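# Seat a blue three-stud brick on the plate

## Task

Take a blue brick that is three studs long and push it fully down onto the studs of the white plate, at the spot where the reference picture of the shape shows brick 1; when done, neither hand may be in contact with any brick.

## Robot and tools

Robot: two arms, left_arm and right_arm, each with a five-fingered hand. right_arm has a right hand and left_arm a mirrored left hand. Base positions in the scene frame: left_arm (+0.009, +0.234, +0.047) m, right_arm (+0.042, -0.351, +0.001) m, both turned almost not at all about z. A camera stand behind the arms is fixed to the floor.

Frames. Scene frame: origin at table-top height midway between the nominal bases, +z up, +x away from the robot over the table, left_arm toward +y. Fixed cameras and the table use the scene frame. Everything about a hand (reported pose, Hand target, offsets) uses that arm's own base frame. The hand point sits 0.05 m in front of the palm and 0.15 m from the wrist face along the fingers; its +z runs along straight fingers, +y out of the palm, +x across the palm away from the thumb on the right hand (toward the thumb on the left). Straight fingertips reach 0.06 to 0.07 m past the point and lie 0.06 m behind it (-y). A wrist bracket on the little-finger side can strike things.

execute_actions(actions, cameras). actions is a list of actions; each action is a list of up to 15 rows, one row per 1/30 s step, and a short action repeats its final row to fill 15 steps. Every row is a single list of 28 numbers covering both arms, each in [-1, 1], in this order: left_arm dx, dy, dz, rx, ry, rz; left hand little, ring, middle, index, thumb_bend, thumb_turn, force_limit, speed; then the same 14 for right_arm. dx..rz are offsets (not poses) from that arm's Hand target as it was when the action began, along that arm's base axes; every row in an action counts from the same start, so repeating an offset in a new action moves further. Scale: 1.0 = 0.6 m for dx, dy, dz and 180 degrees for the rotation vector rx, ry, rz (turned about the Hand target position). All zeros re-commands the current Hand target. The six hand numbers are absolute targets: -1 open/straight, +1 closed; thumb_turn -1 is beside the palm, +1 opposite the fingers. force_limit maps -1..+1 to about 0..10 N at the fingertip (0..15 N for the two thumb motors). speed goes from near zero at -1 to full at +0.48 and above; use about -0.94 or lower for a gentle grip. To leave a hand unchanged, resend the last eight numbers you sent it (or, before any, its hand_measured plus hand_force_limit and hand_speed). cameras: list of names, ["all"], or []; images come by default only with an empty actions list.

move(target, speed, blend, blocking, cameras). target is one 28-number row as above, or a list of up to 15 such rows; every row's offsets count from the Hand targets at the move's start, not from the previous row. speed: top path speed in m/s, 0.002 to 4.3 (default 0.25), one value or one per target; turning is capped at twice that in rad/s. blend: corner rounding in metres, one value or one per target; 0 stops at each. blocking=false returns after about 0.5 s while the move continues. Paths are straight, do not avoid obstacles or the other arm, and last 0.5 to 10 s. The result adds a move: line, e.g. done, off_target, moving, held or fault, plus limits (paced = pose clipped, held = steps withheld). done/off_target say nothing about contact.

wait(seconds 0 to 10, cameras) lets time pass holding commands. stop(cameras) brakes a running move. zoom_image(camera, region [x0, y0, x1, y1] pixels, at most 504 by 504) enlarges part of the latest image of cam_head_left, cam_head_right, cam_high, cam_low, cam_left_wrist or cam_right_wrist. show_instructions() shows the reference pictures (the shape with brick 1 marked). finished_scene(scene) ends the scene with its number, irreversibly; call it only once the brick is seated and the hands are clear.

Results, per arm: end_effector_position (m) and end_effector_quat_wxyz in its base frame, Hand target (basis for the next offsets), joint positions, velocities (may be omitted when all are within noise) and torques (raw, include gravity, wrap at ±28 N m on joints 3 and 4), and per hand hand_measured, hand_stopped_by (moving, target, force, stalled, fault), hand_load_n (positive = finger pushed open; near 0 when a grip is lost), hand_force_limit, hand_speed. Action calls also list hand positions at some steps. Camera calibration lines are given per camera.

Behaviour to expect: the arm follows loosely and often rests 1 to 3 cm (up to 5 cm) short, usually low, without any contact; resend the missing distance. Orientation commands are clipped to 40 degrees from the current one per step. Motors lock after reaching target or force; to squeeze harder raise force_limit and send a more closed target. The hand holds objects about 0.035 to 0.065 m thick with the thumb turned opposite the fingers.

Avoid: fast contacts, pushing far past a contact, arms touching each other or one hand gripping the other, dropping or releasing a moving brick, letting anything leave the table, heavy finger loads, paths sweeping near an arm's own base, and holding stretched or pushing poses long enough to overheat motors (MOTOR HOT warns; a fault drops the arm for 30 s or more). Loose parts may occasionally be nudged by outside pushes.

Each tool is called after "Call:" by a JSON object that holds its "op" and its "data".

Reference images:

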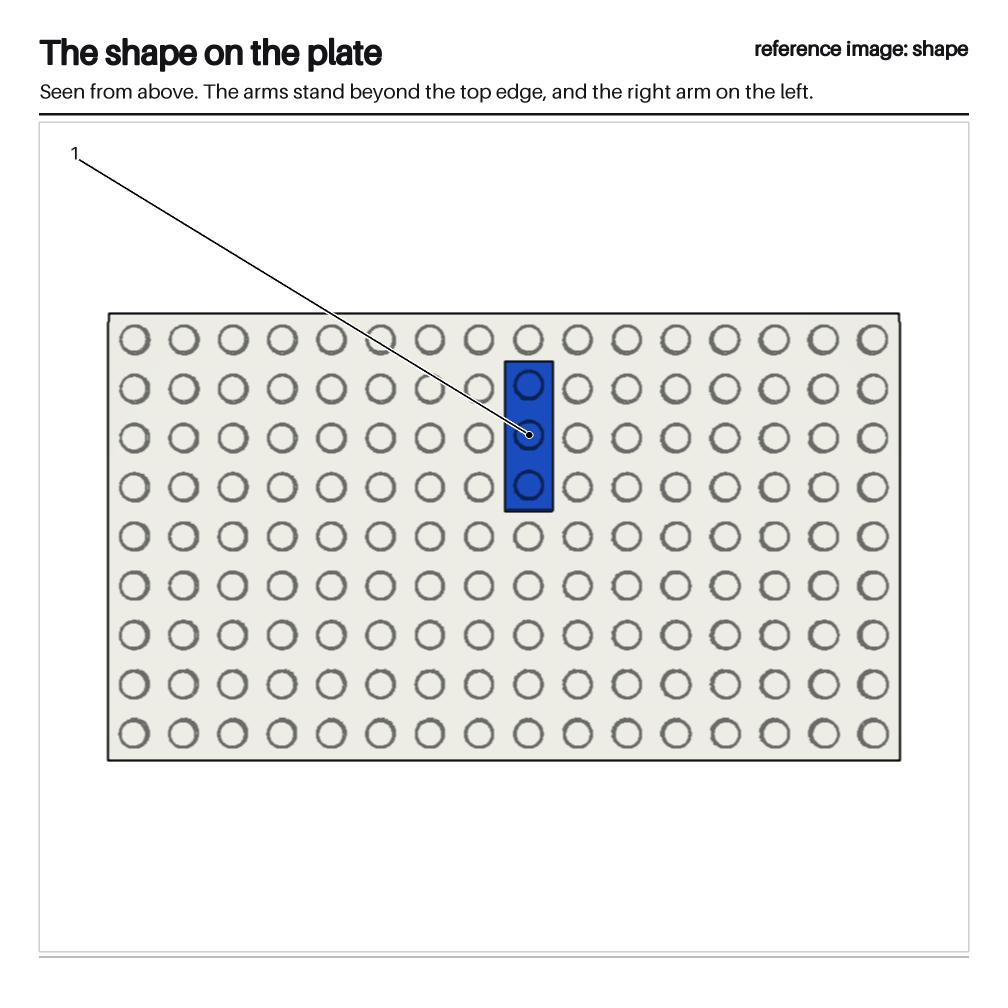

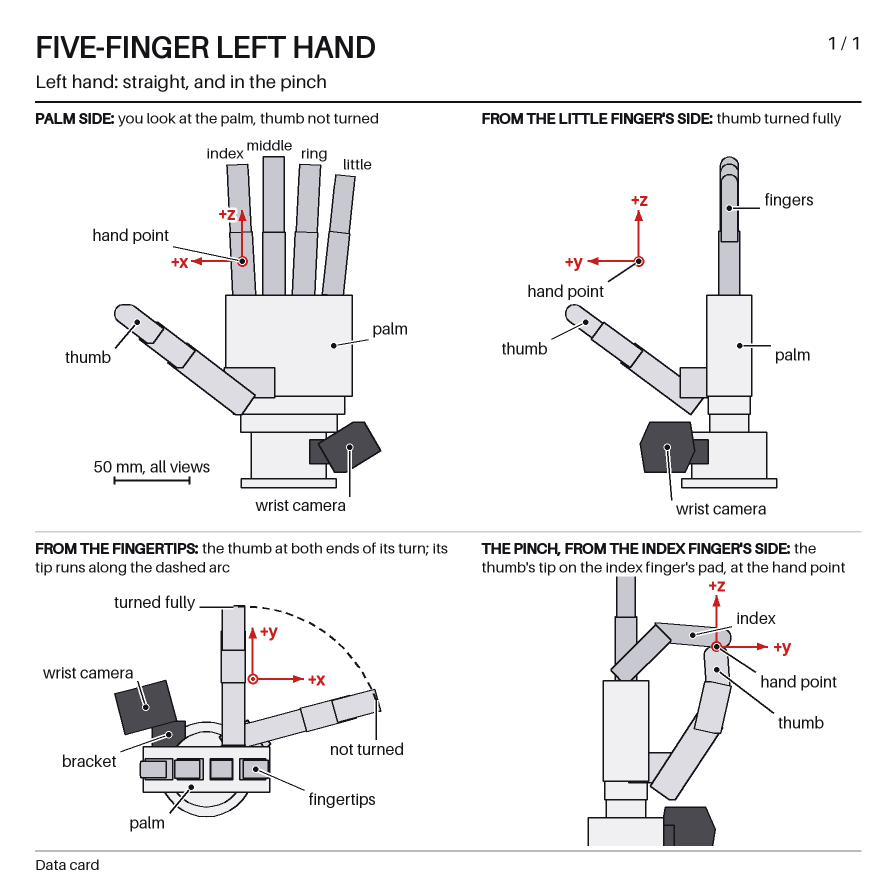

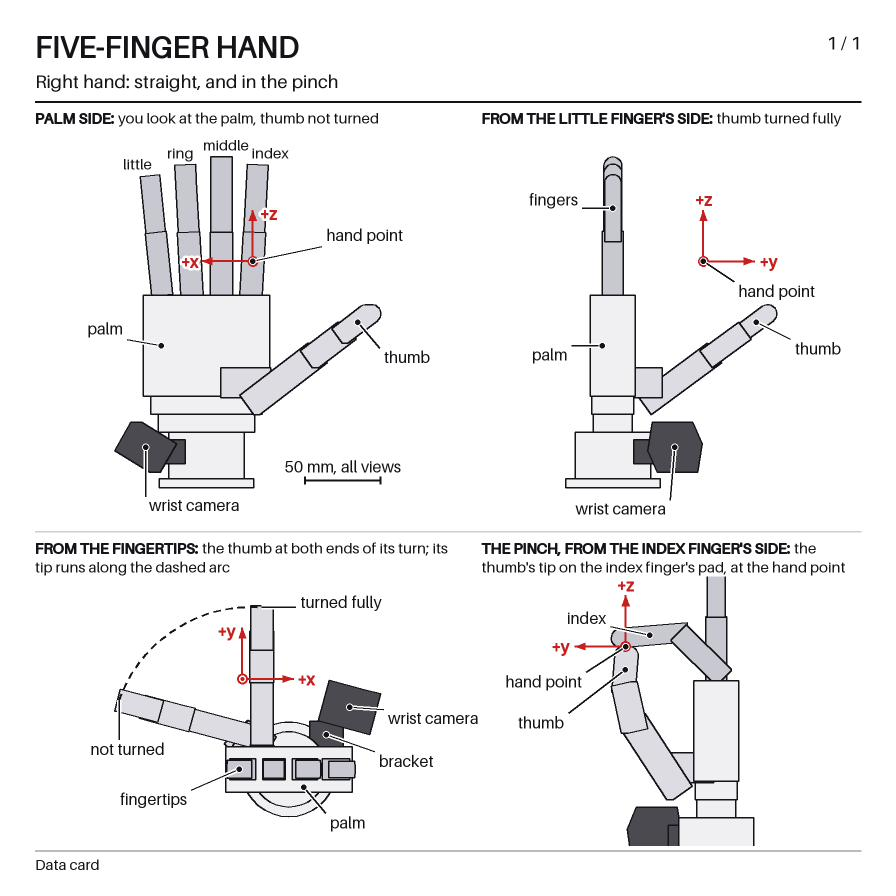

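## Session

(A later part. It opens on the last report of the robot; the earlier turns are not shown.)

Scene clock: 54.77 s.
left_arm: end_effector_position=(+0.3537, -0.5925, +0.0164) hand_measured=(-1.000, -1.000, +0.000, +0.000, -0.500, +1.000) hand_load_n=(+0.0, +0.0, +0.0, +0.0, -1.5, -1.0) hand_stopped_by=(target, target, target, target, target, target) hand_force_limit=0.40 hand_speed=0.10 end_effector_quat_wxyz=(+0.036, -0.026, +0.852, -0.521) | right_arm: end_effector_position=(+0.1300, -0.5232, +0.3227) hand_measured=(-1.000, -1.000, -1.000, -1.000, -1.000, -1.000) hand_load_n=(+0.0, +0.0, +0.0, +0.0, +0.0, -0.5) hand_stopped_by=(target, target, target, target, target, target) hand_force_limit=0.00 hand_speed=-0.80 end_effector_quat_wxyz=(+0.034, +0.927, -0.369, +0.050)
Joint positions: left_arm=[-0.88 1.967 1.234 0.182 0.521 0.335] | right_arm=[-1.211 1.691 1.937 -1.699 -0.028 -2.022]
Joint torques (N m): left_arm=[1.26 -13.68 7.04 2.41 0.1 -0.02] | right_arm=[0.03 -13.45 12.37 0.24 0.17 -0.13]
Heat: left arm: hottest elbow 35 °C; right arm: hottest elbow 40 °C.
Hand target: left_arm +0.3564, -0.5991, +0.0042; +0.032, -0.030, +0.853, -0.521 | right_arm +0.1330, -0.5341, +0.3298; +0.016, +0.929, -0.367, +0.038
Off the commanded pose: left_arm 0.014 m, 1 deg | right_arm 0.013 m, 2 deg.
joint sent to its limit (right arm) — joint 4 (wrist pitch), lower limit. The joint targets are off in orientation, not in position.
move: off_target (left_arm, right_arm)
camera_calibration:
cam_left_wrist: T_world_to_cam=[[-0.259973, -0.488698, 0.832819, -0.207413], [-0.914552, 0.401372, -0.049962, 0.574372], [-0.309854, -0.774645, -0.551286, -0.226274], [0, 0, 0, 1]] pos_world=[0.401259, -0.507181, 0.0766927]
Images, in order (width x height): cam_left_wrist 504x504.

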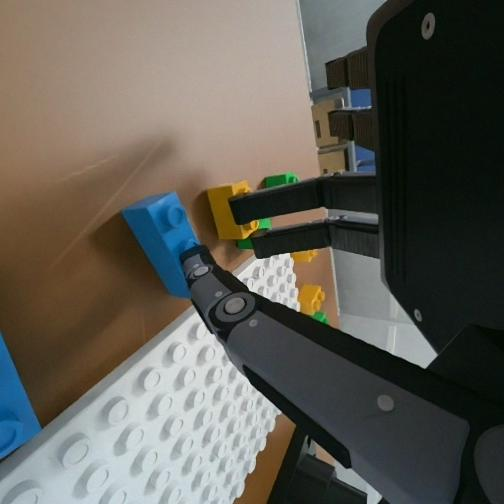

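Call:
{"op": "move", "data": {"target": [[-0.0073,0.0185,0.0763,0.008,0,0,-1,-1,0,0,-0.5,1,0.4,0.1,0,0,0,0,0,0,-1,-1,-1,-1,-1,-1,0,-0.8],[-0.0073,0.0143,0.005,0.008,0,0,-1,-1,0,0,-0.5,1,0.4,0.1,0,0,0,0,0,0,-1,-1,-1,-1,-1,-1,0,-0.8]], "speed": 0.12, "cameras": ["cam_left_wrist"]}}

Call:
{"op": "zoom_image", "data": {"camera": "cam_left_wrist", "region": [110, 170, 290, 350]}}

Scene clock: 59.00 s.
left_arm: end_effector_position=(+0.3507, -0.5871, +0.0161) hand_measured=(-1.000, -1.000, +0.000, +0.000, -0.500, +1.000) hand_load_n=(+0.0, +0.0, +0.0, +0.0, +0.0, +0.0) hand_stopped_by=(target, target, target, target, target, target) hand_force_limit=0.40 hand_speed=0.10 end_effector_quat_wxyz=(+0.030, -0.032, +0.860, -0.509) | right_arm: end_effector_position=(+0.1300, -0.5232, +0.3227) hand_measured=(-1.000, -1.000, -1.000, -1.000, -1.000, -1.000) hand_load_n=(+0.0, +0.0, +0.0, +0.0, +0.0, +0.0) hand_stopped_by=(target, target, target, target, target, target) hand_force_limit=0.00 hand_speed=-0.80 end_effector_quat_wxyz=(+0.034, +0.927, -0.369, +0.050)
Joint positions: left_arm=[-0.88 1.956 1.234 0.139 0.514 0.335] | right_arm=[-1.211 1.691 1.937 -1.699 -0.028 -2.022]
Joint torques (N m): left_arm=[0.97 -14.56 6.11 2.74 -0.02 0.1] | right_arm=[-0.09 -13.22 12.33 0.23 0.14 -0.11]
Heat: left arm: hottest elbow 36 °C; right arm: hottest elbow 40 °C.
Hand target: left_arm +0.3520, -0.5905, +0.0072; +0.033, -0.029, +0.859, -0.510 | right_arm +0.1330, -0.5341, +0.3298; +0.016, +0.929, -0.367, +0.038
Off the commanded pose: left_arm 0.010 m, 0 deg | right_arm 0.013 m, 2 deg.
joint sent to its limit (right arm) — joint 4 (wrist pitch), lower limit. The joint targets are off in orientation, not in position.
move: off_target (right_arm)
camera_calibration:
cam_left_wrist: T_world_to_cam=[[-0.242558, -0.512517, 0.823706, -0.225256], [-0.917484, 0.397101, -0.0230928, 0.567547], [-0.315259, -0.761339, -0.566546, -0.213159], [0, 0, 0, 1]] pos_world=[0.398878, -0.503107, 0.0778862]
Images, in order (width x height): cam_left_wrist 504x504.

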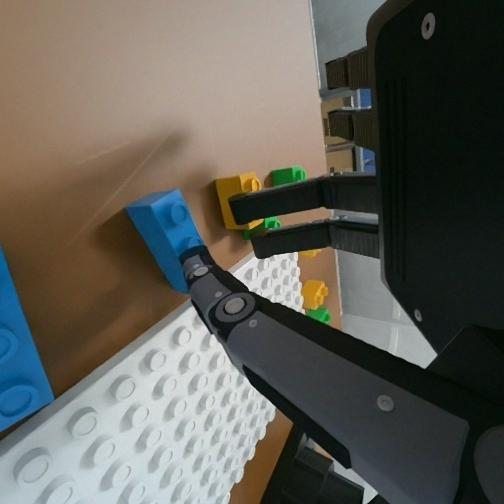

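Scaled by 2.800 from the camera's 504x504 image, which has a finer 720x720 frame.

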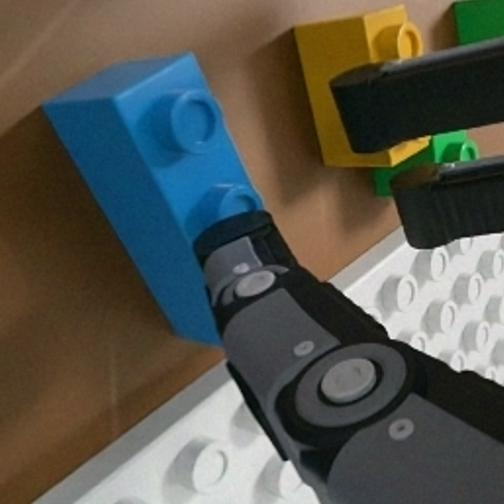

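Call:
{"op": "move", "data": {"target": [0.001,0.01,-0.027,0,0,0,-1,-1,0,0,-0.5,1,0.4,0.1,0,0,0,0,0,0,-1,-1,-1,-1,-1,-1,0,-0.8], "speed": 0.1, "cameras": ["cam_left_wrist"]}}

Call:
{"op": "zoom_image", "data": {"camera": "cam_left_wrist", "region": [110, 170, 290, 350]}}

Scene clock: 61.37 s.
left_arm: end_effector_position=(+0.3522, -0.5895, +0.0160) hand_measured=(-1.000, -1.000, +0.000, +0.000, -0.500, +1.000) hand_load_n=(+0.0, -0.5, +0.0, +0.0, -0.5, +0.0) hand_stopped_by=(target, target, target, target, target, target) hand_force_limit=0.40 hand_speed=0.10 end_effector_quat_wxyz=(+0.037, -0.027, +0.853, -0.519) | right_arm: end_effector_position=(+0.1300, -0.5232, +0.3227) hand_measured=(-1.000, -1.000, -1.000, -1.000, -1.000, -1.000) hand_load_n=(+0.0, +0.0, +0.0, +0.0, +0.0, +0.0) hand_stopped_by=(target, target, target, target, target, target) hand_force_limit=0.00 hand_speed=-0.80 end_effector_quat_wxyz=(+0.034, +0.927, -0.369, +0.050)
Joint positions: left_arm=[-0.88 1.96 1.224 0.181 0.516 0.335] | right_arm=[-1.211 1.691 1.937 -1.699 -0.028 -2.022]
Joint torques (N m): left_arm=[2.08 -12.92 5.03 2.7 0.19 0.13] | right_arm=[-0.15 -13.27 12.36 0.27 0.15 -0.11]
Heat: left arm: hottest elbow 36 °C; right arm: hottest elbow 41 °C.
Hand target: left_arm +0.3525, -0.5844, -0.0092; +0.033, -0.029, +0.859, -0.510 | right_arm +0.1330, -0.5341, +0.3298; +0.016, +0.929, -0.367, +0.038
Off the commanded pose: left_arm 0.026 m, 1 deg | right_arm 0.013 m, 2 deg.
joint sent to its limit (right arm) — joint 4 (wrist pitch), lower limit. The joint targets are off in orientation, not in position.
move: off_target (left_arm, right_arm)
camera_calibration:
cam_left_wrist: T_world_to_cam=[[-0.257579, -0.493628, 0.830653, -0.209715], [-0.916242, 0.39777, -0.0477388, 0.570345], [-0.306844, -0.773376, -0.55474, -0.224856], [0, 0, 0, 1]] pos_world=[0.39956, -0.504285, 0.0766918]
Images, in order (width x height): cam_left_wrist 504x504.

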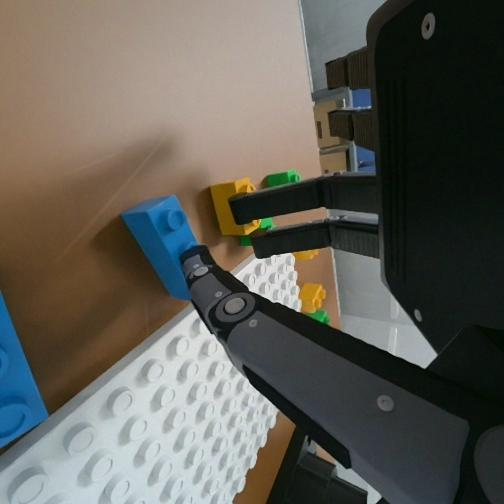

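Scaled by 2.800 from the camera's 504x504 image, which has a finer 720x720 frame.

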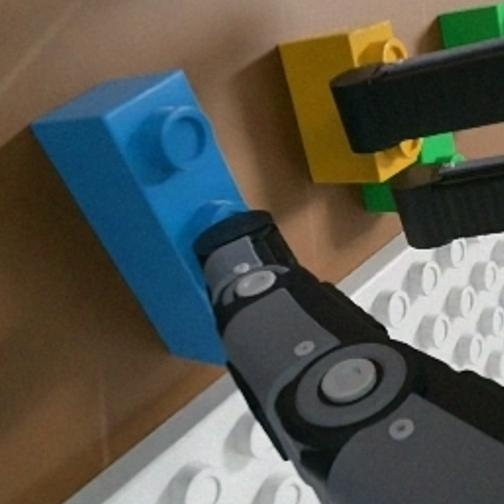

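Call:
{"op": "move", "data": {"target": [[0.0,0.02,0.0987,0,0,0,-1,-1,0,0,-0.5,1,0.4,0.1,0,0,0,0,0,0,-1,-1,-1,-1,-1,-1,0,-0.8],[0.0,0.0025,0.0,0,0,0,-1,-1,0,0,-0.5,1,0.4,0.1,0,0,0,0,0,0,-1,-1,-1,-1,-1,-1,0,-0.8]], "speed": 0.12, "cameras": ["cam_left_wrist"]}}

Call:
{"op": "zoom_image", "data": {"camera": "cam_left_wrist", "region": [110, 170, 290, 350]}}

Scene clock: 66.17 s.
left_arm: end_effector_position=(+0.3477, -0.5808, -0.0029) hand_measured=(-1.000, -1.000, +0.000, +0.000, -0.500, +1.000) hand_load_n=(+0.0, +0.0, +0.0, +0.0, +0.0, +0.0) hand_stopped_by=(target, target, target, target, target, target) hand_force_limit=0.40 hand_speed=0.10 end_effector_quat_wxyz=(+0.027, -0.032, +0.861, -0.507) | right_arm: end_effector_position=(+0.1300, -0.5232, +0.3227) hand_measured=(-1.000, -1.000, -1.000, -1.000, -1.000, -1.000) hand_load_n=(+0.0, +0.0, +0.0, +0.0, -0.5, +0.5) hand_stopped_by=(target, target, target, target, target, target) hand_force_limit=0.00 hand_speed=-0.80 end_effector_quat_wxyz=(+0.034, +0.927, -0.369, +0.050)
Joint positions: left_arm=[-0.876 1.978 1.208 0.178 0.521 0.338] | right_arm=[-1.211 1.691 1.937 -1.699 -0.028 -2.022]
Joint torques (N m): left_arm=[1.79 -14.51 5.87 2.77 0.02 0.12] | right_arm=[-0.03 -13.27 12.33 0.27 0.17 -0.12]
Heat: left arm: hottest elbow 35 °C; right arm: hottest elbow 41 °C.
Hand target: left_arm +0.3524, -0.5829, -0.0092; +0.033, -0.030, +0.859, -0.510 | right_arm +0.1330, -0.5341, +0.3298; +0.016, +0.929, -0.367, +0.038
Off the commanded pose: left_arm 0.008 m, 1 deg | right_arm 0.013 m, 2 deg.
joint sent to its limit (right arm) — joint 4 (wrist pitch), lower limit. The joint targets are off in orientation, not in position.
move: off_target (right_arm)
camera_calibration:
cam_left_wrist: T_world_to_cam=[[-0.238753, -0.515137, 0.823184, -0.209861], [-0.916434, 0.399882, -0.0155581, 0.563092], [-0.321162, -0.758108, -0.567562, -0.216241], [0, 0, 0, 1]] pos_world=[0.396483, -0.497212, 0.0587848]
Images, in order (width x height): cam_left_wrist 504x504.

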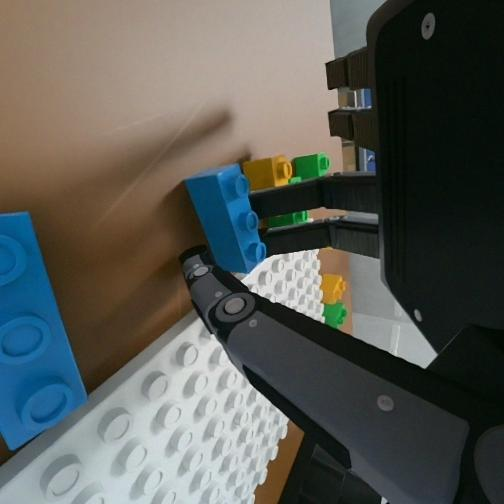

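Scaled by 2.800 from the camera's 504x504 image, which has a finer 720x720 frame.

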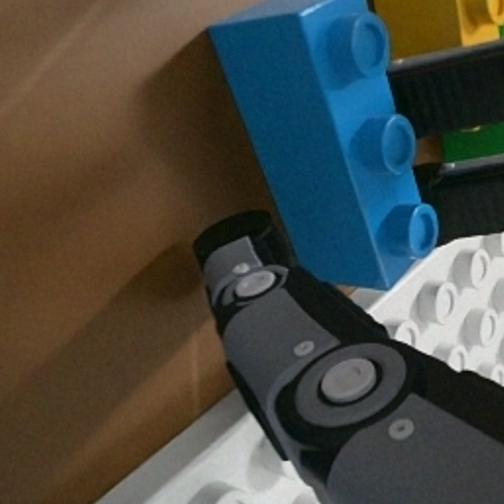

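Call:
{"op": "move", "data": {"target": [[0.007,-0.0035,0.0903,0,0,0,-1,-1,0,0,-0.5,1,0.4,0.1,0,0,0,0,0,0,-1,-1,-1,-1,-1,-1,0,-0.8],[0.008,-0.0202,0.006,0,0,0,-1,-1,0,0,-0.5,1,0.4,0.1,0,0,0,0,0,0,-1,-1,-1,-1,-1,-1,0,-0.8]], "speed": 0.12, "cameras": ["cam_left_wrist"]}}

Call:
{"op": "zoom_image", "data": {"camera": "cam_left_wrist", "region": [110, 170, 290, 350]}}

Scene clock: 71.57 s.
left_arm: end_effector_position=(+0.3491, -0.5810, -0.0042) hand_measured=(-1.000, -1.000, +0.000, +0.000, -0.500, +1.000) hand_load_n=(+0.0, +0.0, +0.0, +0.0, +0.0, +0.0) hand_stopped_by=(target, target, target, target, target, target) hand_force_limit=0.40 hand_speed=0.10 end_effector_quat_wxyz=(+0.026, -0.036, +0.864, -0.502) | right_arm: end_effector_position=(+0.1300, -0.5232, +0.3227) hand_measured=(-1.000, -1.000, -1.000, -1.000, -1.000, -1.000) hand_load_n=(+0.0, +0.0, +0.0, +0.0, +0.0, +0.0) hand_stopped_by=(target, target, target, target, target, target) hand_force_limit=0.00 hand_speed=-0.80 end_effector_quat_wxyz=(+0.034, +0.927, -0.369, +0.050)
Joint positions: left_arm=[-0.876 1.982 1.219 0.158 0.515 0.338] | right_arm=[-1.211 1.691 1.937 -1.699 -0.028 -2.022]
Joint torques (N m): left_arm=[1.26 -13.74 7.98 2.66 0.02 0.1] | right_arm=[-0.09 -13.51 12.37 0.27 0.15 -0.13]
Heat: left arm: hottest elbow 35 °C; right arm: hottest elbow 41 °C.
Hand target: left_arm +0.3572, -0.5951, -0.0056; +0.033, -0.029, +0.859, -0.510 | right_arm +0.1330, -0.5341, +0.3298; +0.016, +0.929, -0.367, +0.038
Off the commanded pose: left_arm 0.016 m, 1 deg | right_arm 0.013 m, 2 deg.
joint sent to its limit (right arm) — joint 4 (wrist pitch), lower limit. The joint targets are off in orientation, not in position.
move: off_target (left_arm, right_arm)
camera_calibration:
cam_left_wrist: T_world_to_cam=[[-0.231272, -0.526435, 0.818156, -0.217787], [-0.918387, 0.395651, -0.00502628, 0.562714], [-0.321058, -0.752546, -0.574975, -0.213454], [0, 0, 0, 1]] pos_world=[0.39789, -0.497923, 0.0582816]
Images, in order (width x height): cam_left_wrist 504x504.

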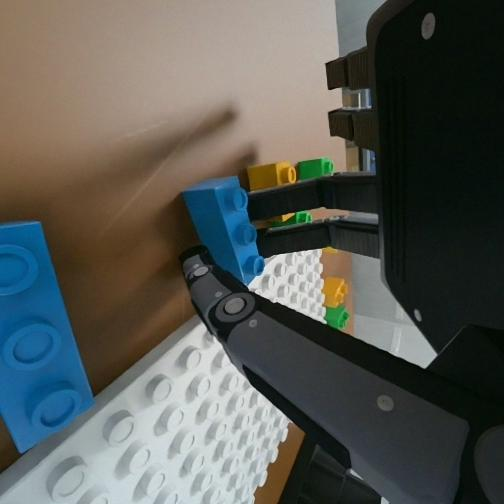

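Scaled by 2.800 from the camera's 504x504 image, which has a finer 720x720 frame.

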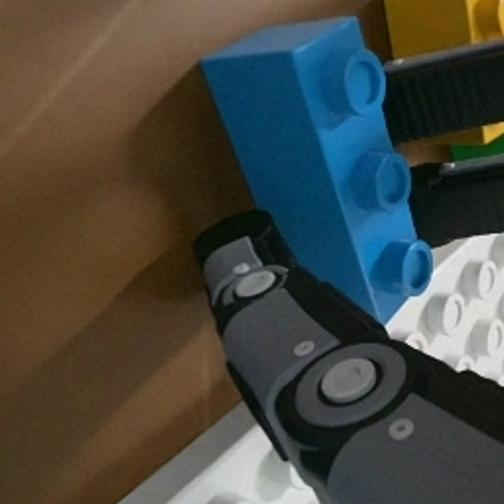

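Call:
{"op": "move", "data": {"target": [[0.008,-0.0182,0.0843,0,0,0,-1,-1,0,0,-0.5,1,0.4,0.1,0,0,0,0,0,0,-1,-1,-1,-1,-1,-1,0,-0.8],[0.0005,-0.0048,0.0055,0,0,0,-1,-1,0,0,-0.5,1,0.4,0.1,0,0,0,0,0,0,-1,-1,-1,-1,-1,-1,0,-0.8]], "speed": 0.12, "cameras": ["cam_left_wrist"]}}

Call:
{"op": "zoom_image", "data": {"camera": "cam_left_wrist", "region": [110, 170, 290, 350]}}

Scene clock: 75.40 s.
left_arm: end_effector_position=(+0.3628, -0.5962, +0.0164) hand_measured=(-1.000, -1.000, +0.000, +0.000, -0.500, +1.000) hand_load_n=(+0.0, +0.0, +0.0, +0.0, -0.5, +0.0) hand_stopped_by=(target, target, target, target, target, target) hand_force_limit=0.40 hand_speed=0.10 end_effector_quat_wxyz=(+0.038, -0.031, +0.856, -0.515) | right_arm: end_effector_position=(+0.1300, -0.5232, +0.3227) hand_measured=(-1.000, -1.000, -1.000, -1.000, -1.000, -1.000) hand_load_n=(+0.0, +0.0, +0.0, +0.0, +0.0, +0.0) hand_stopped_by=(target, target, target, target, target, target) hand_force_limit=0.00 hand_speed=-0.80 end_effector_quat_wxyz=(+0.034, +0.927, -0.369, +0.050)
Joint positions: left_arm=[-0.876 1.981 1.268 0.149 0.511 0.338] | right_arm=[-1.211 1.691 1.937 -1.699 -0.028 -2.022]
Joint torques (N m): left_arm=[1.2 -13.68 5.52 2.54 0.11 0.05] | right_arm=[-0.09 -13.16 12.4 0.27 0.15 -0.12]
Heat: left arm: hottest elbow 35 °C; right arm: hottest elbow 41 °C.
Hand target: left_arm +0.3575, -0.5979, -0.0024; +0.033, -0.030, +0.859, -0.510 | right_arm +0.1330, -0.5341, +0.3298; +0.016, +0.929, -0.367, +0.038
Off the commanded pose: left_arm 0.020 m, 1 deg | right_arm 0.013 m, 2 deg.
joint sent to its limit (right arm) — joint 4 (wrist pitch), lower limit. The joint targets are off in orientation, not in position.
move: off_target (left_arm, right_arm)
camera_calibration:
cam_left_wrist: T_world_to_cam=[[-0.252348, -0.502869, 0.826706, -0.21802], [-0.919212, 0.391465, -0.042465, 0.579894], [-0.302273, -0.770635, -0.561029, -0.226501], [0, 0, 0, 1]] pos_world=[0.409564, -0.511194, 0.07779]
Images, in order (width x height): cam_left_wrist 504x504.

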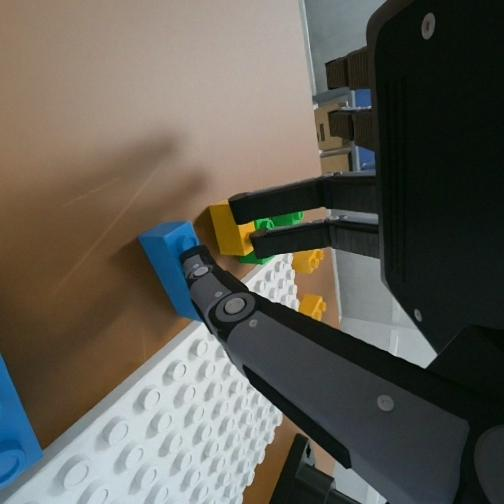

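Scaled by 2.800 from the camera's 504x504 image, which has a finer 720x720 frame.

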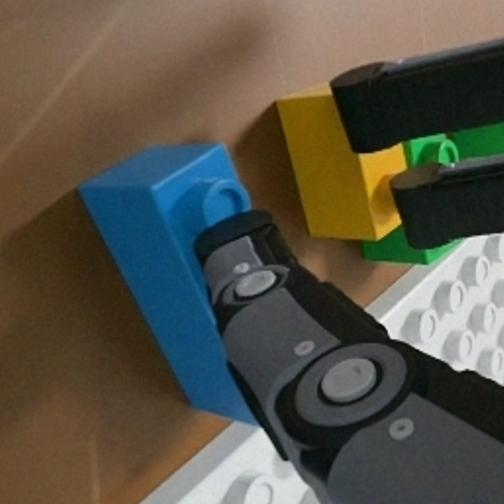

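Call:
{"op": "move", "data": {"target": [[-0.0025,0.0425,0.079,0,0,0,-1,-1,0,0,-0.5,1,0.4,0.1,0,0,0,0,0,0,-1,-1,-1,-1,-1,-1,0,-0.8],[-0.001,0.024,-0.003,0,0,0,-1,-1,0,0,-0.5,1,0.4,0.1,0,0,0,0,0,0,-1,-1,-1,-1,-1,-1,0,-0.8]], "speed": 0.12, "cameras": ["cam_left_wrist"]}}

Call:
{"op": "zoom_image", "data": {"camera": "cam_left_wrist", "region": [110, 170, 290, 350]}}

Scene clock: 80.37 s.
left_arm: end_effector_position=(+0.3536, -0.5838, +0.0081) hand_measured=(-1.000, -1.000, +0.000, +0.000, -0.500, +1.000) hand_load_n=(-0.5, +0.0, +0.0, -0.5, +0.0, +0.0) hand_stopped_by=(target, target, target, target, target, target) hand_force_limit=0.40 hand_speed=0.10 end_effector_quat_wxyz=(+0.030, -0.030, +0.858, -0.512) | right_arm: end_effector_position=(+0.1300, -0.5232, +0.3227) hand_measured=(-1.000, -1.000, -1.000, -1.000, -1.000, -1.000) hand_load_n=(+0.0, +0.0, +0.0, +0.0, +0.0, +0.0) hand_stopped_by=(target, target, target, target, target, target) hand_force_limit=0.00 hand_speed=-0.80 end_effector_quat_wxyz=(+0.034, +0.927, -0.369, +0.050)
Joint positions: left_arm=[-0.871 1.969 1.224 0.165 0.525 0.341] | right_arm=[-1.211 1.691 1.937 -1.699 -0.028 -2.022]
Joint torques (N m): left_arm=[2.2 -13.98 5.93 2.59 0.03 0.15] | right_arm=[0.03 -13.33 12.33 0.28 0.16 -0.12]
Heat: left arm: hottest elbow 35 °C; right arm: hottest elbow 42 °C.
Hand target: left_arm +0.3571, -0.5835, -0.0041; +0.033, -0.030, +0.859, -0.510 | right_arm +0.1330, -0.5341, +0.3298; +0.016, +0.929, -0.367, +0.038
Off the commanded pose: left_arm 0.013 m, 0 deg | right_arm 0.013 m, 2 deg.
joint sent to its limit (right arm) — joint 4 (wrist pitch), lower limit. The joint targets are off in orientation, not in position.
move: off_target (left_arm, right_arm)
camera_calibration:
cam_left_wrist: T_world_to_cam=[[-0.245909, -0.506602, 0.826367, -0.211614], [-0.916112, 0.399984, -0.0274066, 0.569897], [-0.316649, -0.763785, -0.562464, -0.215307], [0, 0, 0, 1]] pos_world=[0.401875, -0.499602, 0.0693876]
Images, in order (width x height): cam_left_wrist 504x504.

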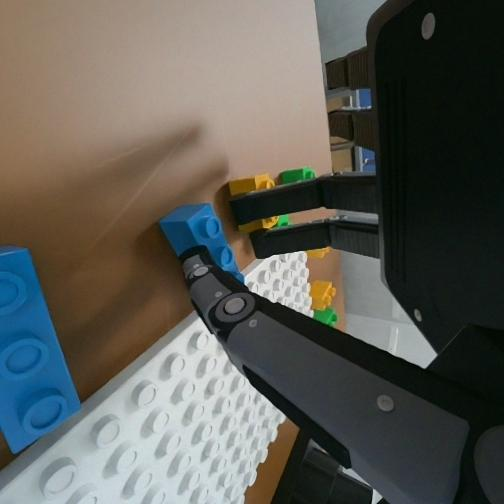

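Scaled by 2.800 from the camera's 504x504 image, which has a finer 720x720 frame.

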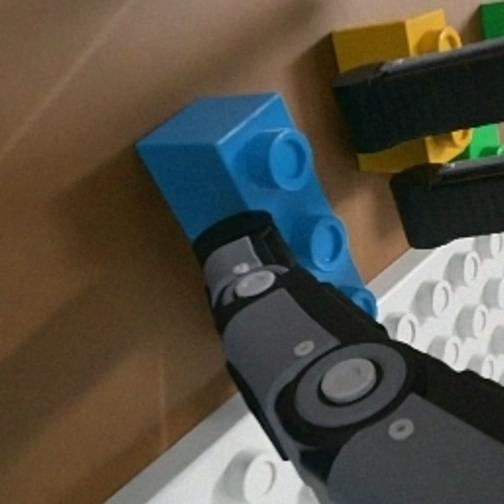

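Call:
{"op": "move", "data": {"target": [-0.0085,-0.005,-0.015,0,0,0,-1,-1,0,0,-0.5,1,0.4,0.1,0,0,0,0,0,0,-1,-1,-1,-1,-1,-1,0,-0.8], "speed": 0.1, "cameras": ["cam_left_wrist"]}}

Call:
{"op": "zoom_image", "data": {"camera": "cam_left_wrist", "region": [110, 170, 290, 350]}}

Scene clock: 82.90 s.
left_arm: end_effector_position=(+0.3562, -0.5850, +0.0023) hand_measured=(-1.000, -1.000, +0.000, +0.000, -0.500, +1.000) hand_load_n=(+0.0, +0.0, +0.0, +0.0, +0.0, +0.0) hand_stopped_by=(target, target, target, target, target, target) hand_force_limit=0.40 hand_speed=0.10 end_effector_quat_wxyz=(+0.035, -0.031, +0.857, -0.513) | right_arm: end_effector_position=(+0.1300, -0.5232, +0.3227) hand_measured=(-1.000, -1.000, -1.000, -1.000, -1.000, -1.000) hand_load_n=(+0.0, +0.0, +0.0, +0.0, +0.0, -0.5) hand_stopped_by=(target, target, target, target, target, target) hand_force_limit=0.00 hand_speed=-0.80 end_effector_quat_wxyz=(+0.034, +0.927, -0.369, +0.050)
Joint positions: left_arm=[-0.871 1.982 1.224 0.184 0.518 0.341] | right_arm=[-1.211 1.691 1.937 -1.699 -0.028 -2.022]
Joint torques (N m): left_arm=[1.26 -14.27 5.24 2.7 0.01 0.11] | right_arm=[-0.15 -13.22 12.34 0.31 0.15 -0.14]
Heat: left arm: hottest elbow 35 °C; right arm: hottest elbow 42 °C.
Hand target: left_arm +0.3519, -0.5865, -0.0131; +0.033, -0.030, +0.859, -0.510 | right_arm +0.1330, -0.5341, +0.3298; +0.016, +0.929, -0.367, +0.038
Off the commanded pose: left_arm 0.016 m, 1 deg | right_arm 0.013 m, 2 deg.
joint sent to its limit (right arm) — joint 4 (wrist pitch), lower limit. The joint targets are off in orientation, not in position.
move: off_target (left_arm, right_arm)
camera_calibration:
cam_left_wrist: T_world_to_cam=[[-0.248752, -0.506294, 0.825705, -0.205631], [-0.918412, 0.394071, -0.0350504, 0.570071], [-0.30764, -0.767056, -0.563013, -0.223766], [0, 0, 0, 1]] pos_world=[0.403569, -0.500399, 0.0637886]
Images, in order (width x height): cam_left_wrist 504x504.

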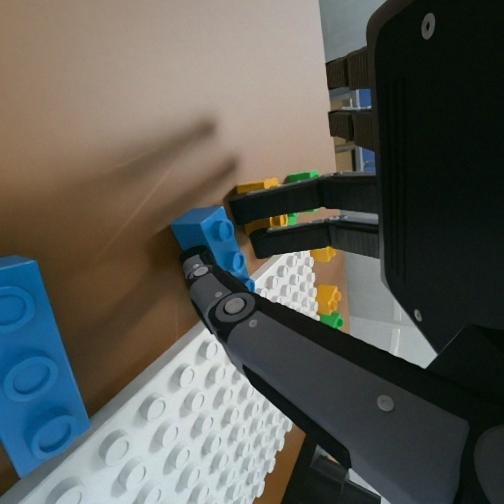

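Scaled by 2.800 from the camera's 504x504 image, which has a finer 720x720 frame.

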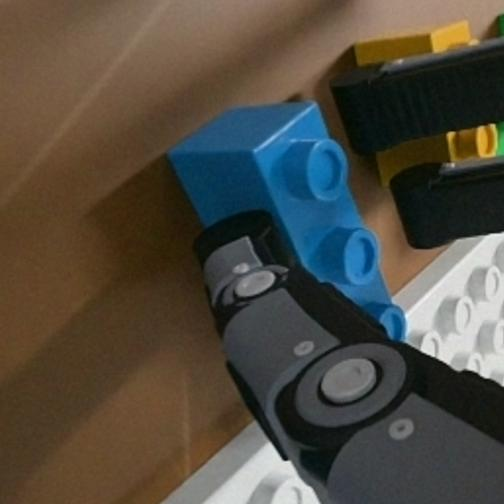

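Call:
{"op": "move", "data": {"target": [[-0.0333,0.004,0.05,0,0,0,-1,-1,0,0,-0.5,1,0.4,0.1,0,0,0,0,0,0,-1,-1,-1,-1,-1,-1,0,-0.8],[-0.015,0.0,0.0,0,0,0,-1,-1,0,0,-0.5,1,0.4,0.1,0,0,0,0,0,0,-1,-1,-1,-1,-1,-1,0,-0.8]], "speed": 0.12, "cameras": ["cam_left_wrist"]}}

Call:
{"op": "zoom_image", "data": {"camera": "cam_left_wrist", "region": [110, 170, 290, 350]}}

Scene clock: 87.20 s.
left_arm: end_effector_position=(+0.3386, -0.5824, -0.0049) hand_measured=(-1.000, -1.000, +0.000, +0.000, -0.500, +1.000) hand_load_n=(+0.0, +0.0, +0.0, +0.0, +0.0, +0.0) hand_stopped_by=(target, target, target, target, target, target) hand_force_limit=0.40 hand_speed=0.10 end_effector_quat_wxyz=(+0.032, -0.027, +0.860, -0.508) | right_arm: end_effector_position=(+0.1300, -0.5232, +0.3227) hand_measured=(-1.000, -1.000, -1.000, -1.000, -1.000, -1.000) hand_load_n=(+0.0, +0.0, +0.0, +0.0, +0.0, +0.0) hand_stopped_by=(target, target, target, target, target, target) hand_force_limit=0.00 hand_speed=-0.80 end_effector_quat_wxyz=(+0.034, +0.927, -0.369, +0.050)
Joint positions: left_arm=[-0.892 1.971 1.187 0.203 0.504 0.339] | right_arm=[-1.211 1.691 1.937 -1.699 -0.028 -2.022]
Joint torques (N m): left_arm=[2.37 -14.04 6.28 2.63 0.15 0.03] | right_arm=[-0.15 -13.33 12.37 0.25 0.16 -0.13]
Heat: left arm: hottest elbow 35 °C; right arm: hottest elbow 42 °C.
Hand target: left_arm +0.3428, -0.5866, -0.0130; +0.033, -0.029, +0.859, -0.510 | right_arm +0.1330, -0.5341, +0.3298; +0.016, +0.929, -0.367, +0.038
Off the commanded pose: left_arm 0.010 m, 0 deg | right_arm 0.013 m, 2 deg.
joint sent to its limit (right arm) — joint 4 (wrist pitch), lower limit. The joint targets are off in orientation, not in position.
move: off_target (right_arm)
camera_calibration:
cam_left_wrist: T_world_to_cam=[[-0.252422, -0.513232, 0.820291, -0.20545], [-0.914986, 0.402385, -0.0298015, 0.556311], [-0.314777, -0.758077, -0.57117, -0.223613], [0, 0, 0, 1]] pos_world=[0.386768, -0.49881, 0.0573863]
Images, in order (width x height): cam_left_wrist 504x504.

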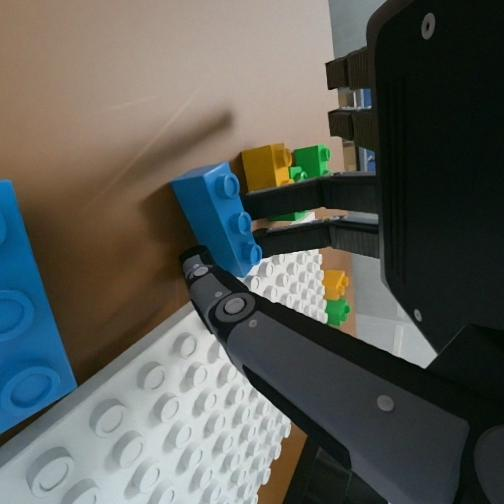

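Scaled by 2.800 from the camera's 504x504 image, which has a finer 720x720 frame.

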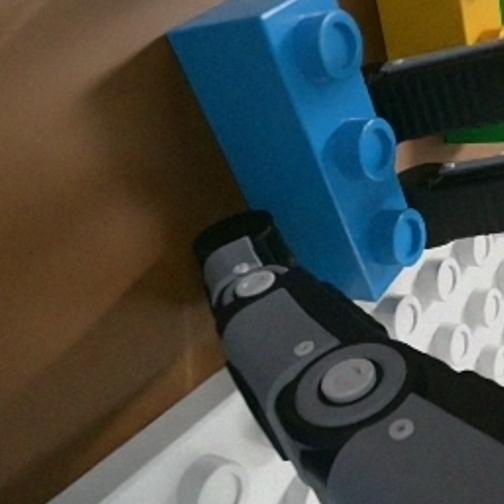

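Call:
{"op": "move", "data": {"target": [[0,0,0.117,0,0,0,-1,-1,0,0,-0.5,1,0.4,0.1,0,0,0,0,0,0,-1,-1,-1,-1,-1,-1,0,-0.8],[0.2372,-0.0095,0.143,0,0,0,-1,-1,0,0,-0.5,1,0.4,0.1,0,0,0,0,0,0,-1,-1,-1,-1,-1,-1,0,-0.8],[0.01,-0.0012,0.1362,0,0,0,-1,-1,0,0,-0.5,1,0.4,0.1,0,0,0,0,0,0,-1,-1,-1,-1,-1,-1,0,-0.8],[-0.0038,-0.008,0.0162,0,0,0,-1,-1,0,0,-0.5,1,0.4,0.1,0,0,0,0,0,0,-1,-1,-1,-1,-1,-1,0,-0.8]], "speed": [0.15, 0.2, 0.2, 0.12], "blend": [0.02, 0, 0, 0], "cameras": ["cam_left_wrist"]}}

Call:
{"op": "zoom_image", "data": {"camera": "cam_left_wrist", "region": [110, 170, 290, 350]}}

Scene clock: 94.37 s.
left_arm: end_effector_position=(+0.3469, -0.5831, +0.0027) hand_measured=(-1.000, -1.000, +0.000, +0.000, -0.500, +1.000) hand_load_n=(+0.0, -0.5, +0.0, +0.0, +0.0, +0.0) hand_stopped_by=(target, target, target, target, target, target) hand_force_limit=0.40 hand_speed=0.10 end_effector_quat_wxyz=(+0.037, -0.030, +0.861, -0.507) | right_arm: end_effector_position=(+0.1300, -0.5232, +0.3227) hand_measured=(-1.000, -1.000, -1.000, -1.000, -1.000, -1.000) hand_load_n=(+0.0, +0.0, +0.0, +0.0, +0.0, +0.0) hand_stopped_by=(target, target, target, target, target, target) hand_force_limit=0.00 hand_speed=-0.80 end_effector_quat_wxyz=(+0.034, +0.927, -0.369, +0.050)
Joint positions: left_arm=[-0.884 1.965 1.207 0.176 0.5 0.344] | right_arm=[-1.211 1.691 1.937 -1.699 -0.028 -2.022]
Joint torques (N m): left_arm=[0.62 -14.68 5.63 2.81 0.01 -0.08] | right_arm=[-0.03 -13.45 12.34 0.25 0.16 -0.11]
Heat: left arm: hottest elbow 35 °C; right arm: hottest elbow 42 °C.
Hand target: left_arm +0.3405, -0.5914, -0.0033; +0.033, -0.029, +0.859, -0.510 | right_arm +0.1330, -0.5341, +0.3298; +0.016, +0.929, -0.367, +0.038
Off the commanded pose: left_arm 0.012 m, 1 deg | right_arm 0.013 m, 2 deg.
joint sent to its limit (right arm) — joint 4 (wrist pitch), lower limit. The joint targets are off in orientation, not in position.
move: off_target (left_arm, right_arm)
camera_calibration:
cam_left_wrist: T_world_to_cam=[[-0.252197, -0.517602, 0.817609, -0.212657], [-0.918042, 0.395104, -0.0330487, 0.561252], [-0.305935, -0.758934, -0.574824, -0.22082], [0, 0, 0, 1]] pos_world=[0.394065, -0.499413, 0.065486]
Images, in order (width x height): cam_left_wrist 504x504.

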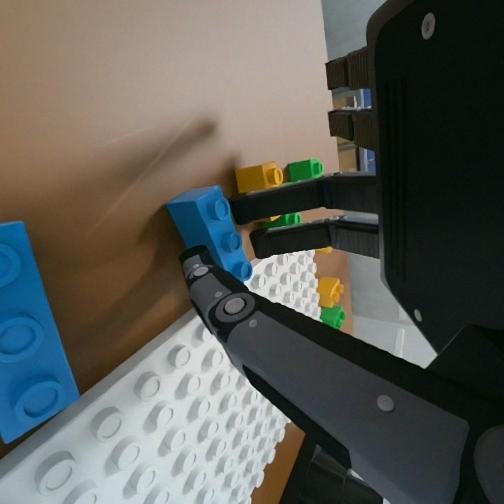

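Scaled by 2.800 from the camera's 504x504 image, which has a finer 720x720 frame.

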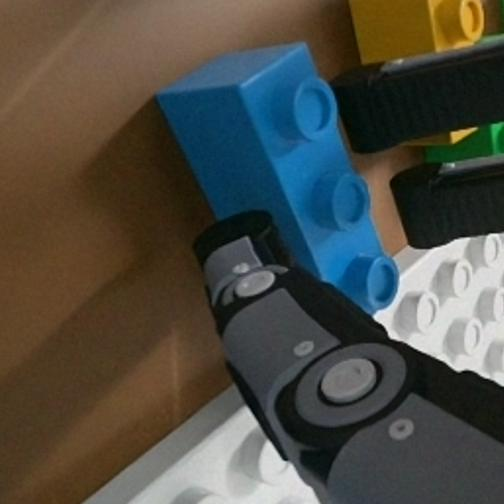

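Call:
{"op": "move", "data": {"target": [0,0,0,0,0,0,-1,-1,0.5,0.5,0,1,0.4,-0.92,0,0,0,0,0,0,-1,-1,-1,-1,-1,-1,0,-0.8], "speed": 0.1, "cameras": ["cam_left_wrist"]}}

Call:
{"op": "zoom_image", "data": {"camera": "cam_left_wrist", "region": [110, 170, 290, 350]}}

Scene clock: 96.60 s.
left_arm: end_effector_position=(+0.3470, -0.5831, +0.0027) hand_measured=(-1.000, -1.000, +0.154, +0.192, -0.408, +1.000) hand_load_n=(+0.0, +0.0, +8.0, +6.5, +11.0, -3.5) hand_stopped_by=(target, target, force, force, force, target) hand_force_limit=0.40 hand_speed=-0.92 end_effector_quat_wxyz=(+0.037, -0.030, +0.861, -0.507) | right_arm: end_effector_position=(+0.1300, -0.5232, +0.3227) hand_measured=(-1.000, -1.000, -1.000, -1.000, -1.000, -1.000) hand_load_n=(+0.0, +0.0, +0.0, +0.0, +0.0, +0.0) hand_stopped_by=(target, target, target, target, target, target) hand_force_limit=0.00 hand_speed=-0.80 end_effector_quat_wxyz=(+0.034, +0.927, -0.369, +0.050)
Joint positions: left_arm=[-0.884 1.965 1.207 0.176 0.5 0.344] | right_arm=[-1.211 1.691 1.937 -1.699 -0.028 -2.022]
Joint torques (N m): left_arm=[0.56 -14.62 5.96 2.86 0.02 -0.06] | right_arm=[0.09 -13.27 12.38 0.27 0.16 -0.13]
Heat: left arm: hottest elbow 35 °C; right arm: hottest elbow 42 °C.
Hand target: left_arm +0.3406, -0.5914, -0.0033; +0.033, -0.029, +0.859, -0.510 | right_arm +0.1330, -0.5341, +0.3298; +0.016, +0.929, -0.367, +0.038
Off the commanded pose: left_arm 0.012 m, 1 deg | right_arm 0.013 m, 2 deg.
joint sent to its limit (right arm) — joint 4 (wrist pitch), lower limit. The joint targets are off in orientation, not in position.
move: off_target (left_arm, right_arm)
camera_calibration:
cam_left_wrist: T_world_to_cam=[[-0.251829, -0.517807, 0.817593, -0.212903], [-0.918242, 0.394651, -0.0328853, 0.561095], [-0.305636, -0.75903, -0.574857, -0.220984], [0, 0, 0, 1]] pos_world=[0.394065, -0.499413, 0.065486]
Images, in order (width x height): cam_left_wrist 504x504.

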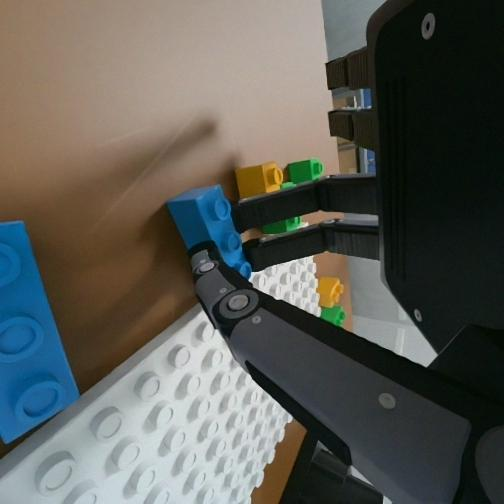

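Scaled by 2.800 from the camera's 504x504 image, which has a finer 720x720 frame.

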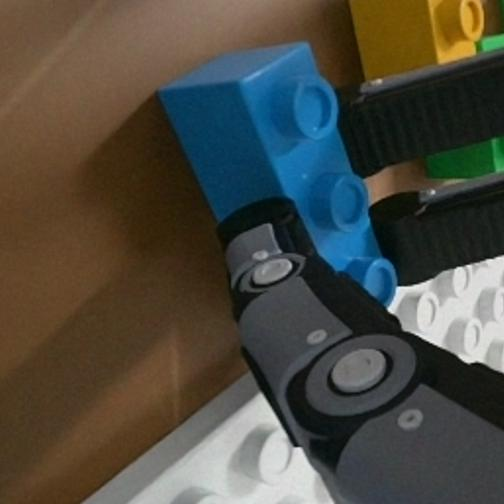

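Call:
{"op": "move", "data": {"target": [[0,0,0.13,0,0,0,-1,-1,0.5,0.5,0,1,0.4,-0.92,0,0,0,0,0,0,-1,-1,-1,-1,-1,-1,0,-0.8],[0.0202,0.0525,0.159,-0.0005,-0.0049,-0.0497,-1,-1,0.5,0.5,0,1,0.4,-0.92,0,0,0,0,0,0,-1,-1,-1,-1,-1,-1,0,-0.8],[-0.207,0.0608,0.1522,-0.0005,-0.0049,-0.0497,-1,-1,0.5,0.5,0,1,0.4,-0.92,0,0,0,0,0,0,-1,-1,-1,-1,-1,-1,0,-0.8],[-0.2208,0.054,0.0322,-0.0005,-0.0049,-0.0497,-1,-1,0.5,0.5,0,1,0.4,-0.92,0,0,0,0,0,0,-1,-1,-1,-1,-1,-1,0,-0.8]], "speed": [0.12, 0.2, 0.2, 0.12], "blend": [0.02, 0, 0, 0], "cameras": ["cam_left_wrist"]}}

Call:
{"op": "zoom_image", "data": {"camera": "cam_left_wrist", "region": [110, 150, 220, 260]}}

Scene clock: 105.70 s.
left_arm: end_effector_position=(+0.2142, -0.5526, +0.0203) hand_measured=(-1.000, -1.000, +0.154, +0.192, -0.408, +1.000) hand_load_n=(+0.0, +0.0, +8.0, +6.0, +11.0, -3.5) hand_stopped_by=(target, target, force, force, force, target) hand_force_limit=0.40 hand_speed=-0.92 end_effector_quat_wxyz=(+0.003, +0.042, +0.860, -0.509) | right_arm: end_effector_position=(+0.1300, -0.5232, +0.3227) hand_measured=(-1.000, -1.000, -1.000, -1.000, -1.000, -1.000) hand_load_n=(+0.0, +0.0, +0.0, +0.0, +0.0, +0.0) hand_stopped_by=(target, target, target, target, target, target) hand_force_limit=0.00 hand_speed=-0.80 end_effector_quat_wxyz=(+0.034, +0.927, -0.369, +0.050)
Joint positions: left_arm=[-1.03 1.763 0.938 0.243 0.503 0.362] | right_arm=[-1.211 1.691 1.937 -1.699 -0.028 -2.022]
Joint torques (N m): left_arm=[0.62 -11.81 5.52 2.82 0 -0.1] | right_arm=[-0.32 -13.33 12.33 0.27 0.16 -0.12]
Heat: left arm: hottest elbow 35 °C; right arm: hottest elbow 43 °C.
Hand target: left_arm +0.2080, -0.5589, +0.0160; -0.001, +0.042, +0.858, -0.512 | right_arm +0.1330, -0.5341, +0.3298; +0.016, +0.929, -0.367, +0.038
Off the commanded pose: left_arm 0.010 m, 1 deg | right_arm 0.013 m, 2 deg.
joint sent to its limit (right arm) — joint 4 (wrist pitch), lower limit. The joint targets are off in orientation, not in position.
move: off_target (right_arm)
camera_calibration:
cam_left_wrist: T_world_to_cam=[[-0.342293, -0.469778, 0.813723, -0.198983], [-0.84439, 0.533655, -0.0471036, 0.489015], [-0.412119, -0.703222, -0.579341, -0.174447], [0, 0, 0, 1]] pos_world=[0.272916, -0.477118, 0.0838869]
Images, in order (width x height): cam_left_wrist 504x504.

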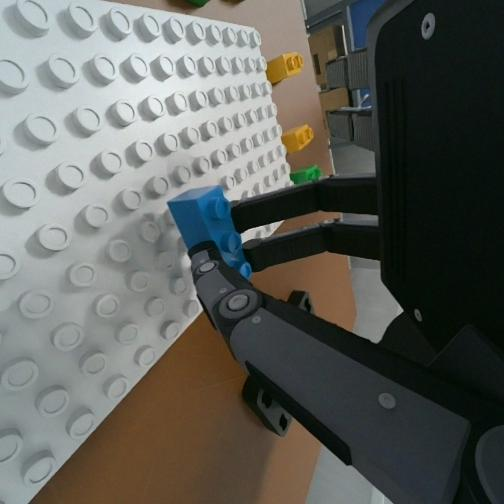

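Scaled by 4.582 from the camera's 504x504 image, which has a finer 720x720 frame.

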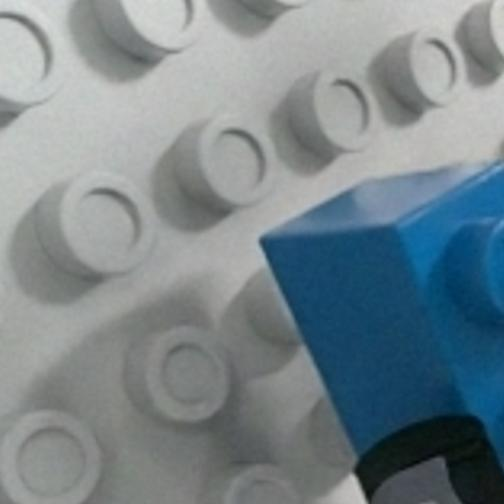

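Call:
{"op": "zoom_image", "data": {"camera": "cam_left_wrist", "region": [0, 0, 330, 330]}}

Call:
{"op": "zoom_image", "data": {"camera": "cam_left_wrist", "region": [0, 170, 330, 500]}}

Scaled by 1.527 from the camera's 504x504 image, which has a finer 720x720 frame.

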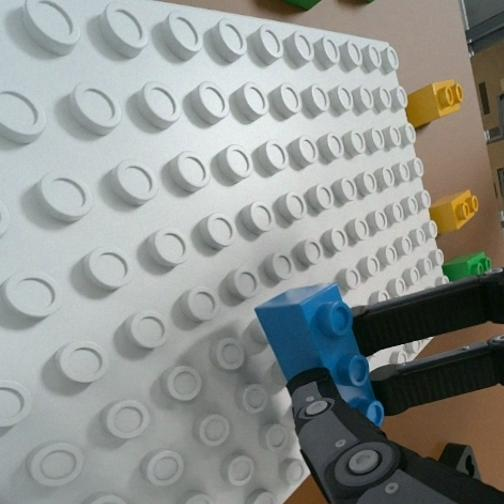

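Scaled by 1.527 from the camera's 504x504 image, which has a finer 720x720 frame.

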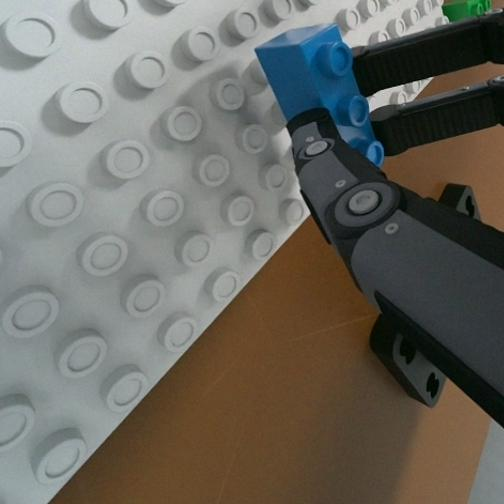

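Call:
{"op": "zoom_image", "data": {"camera": "cam_left_wrist", "region": [160, 180, 260, 280]}}

Scaled by 5.040 from the camera's 504x504 image, which has a finer 720x720 frame.

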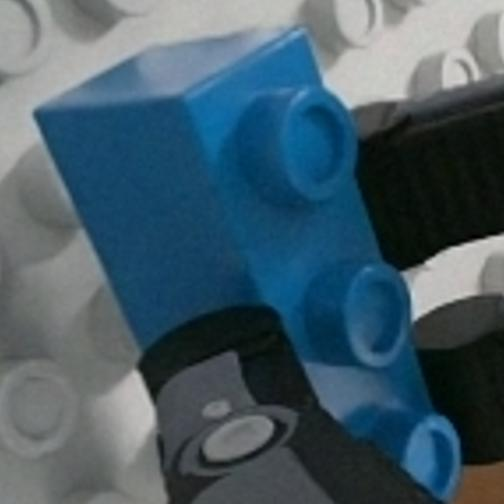

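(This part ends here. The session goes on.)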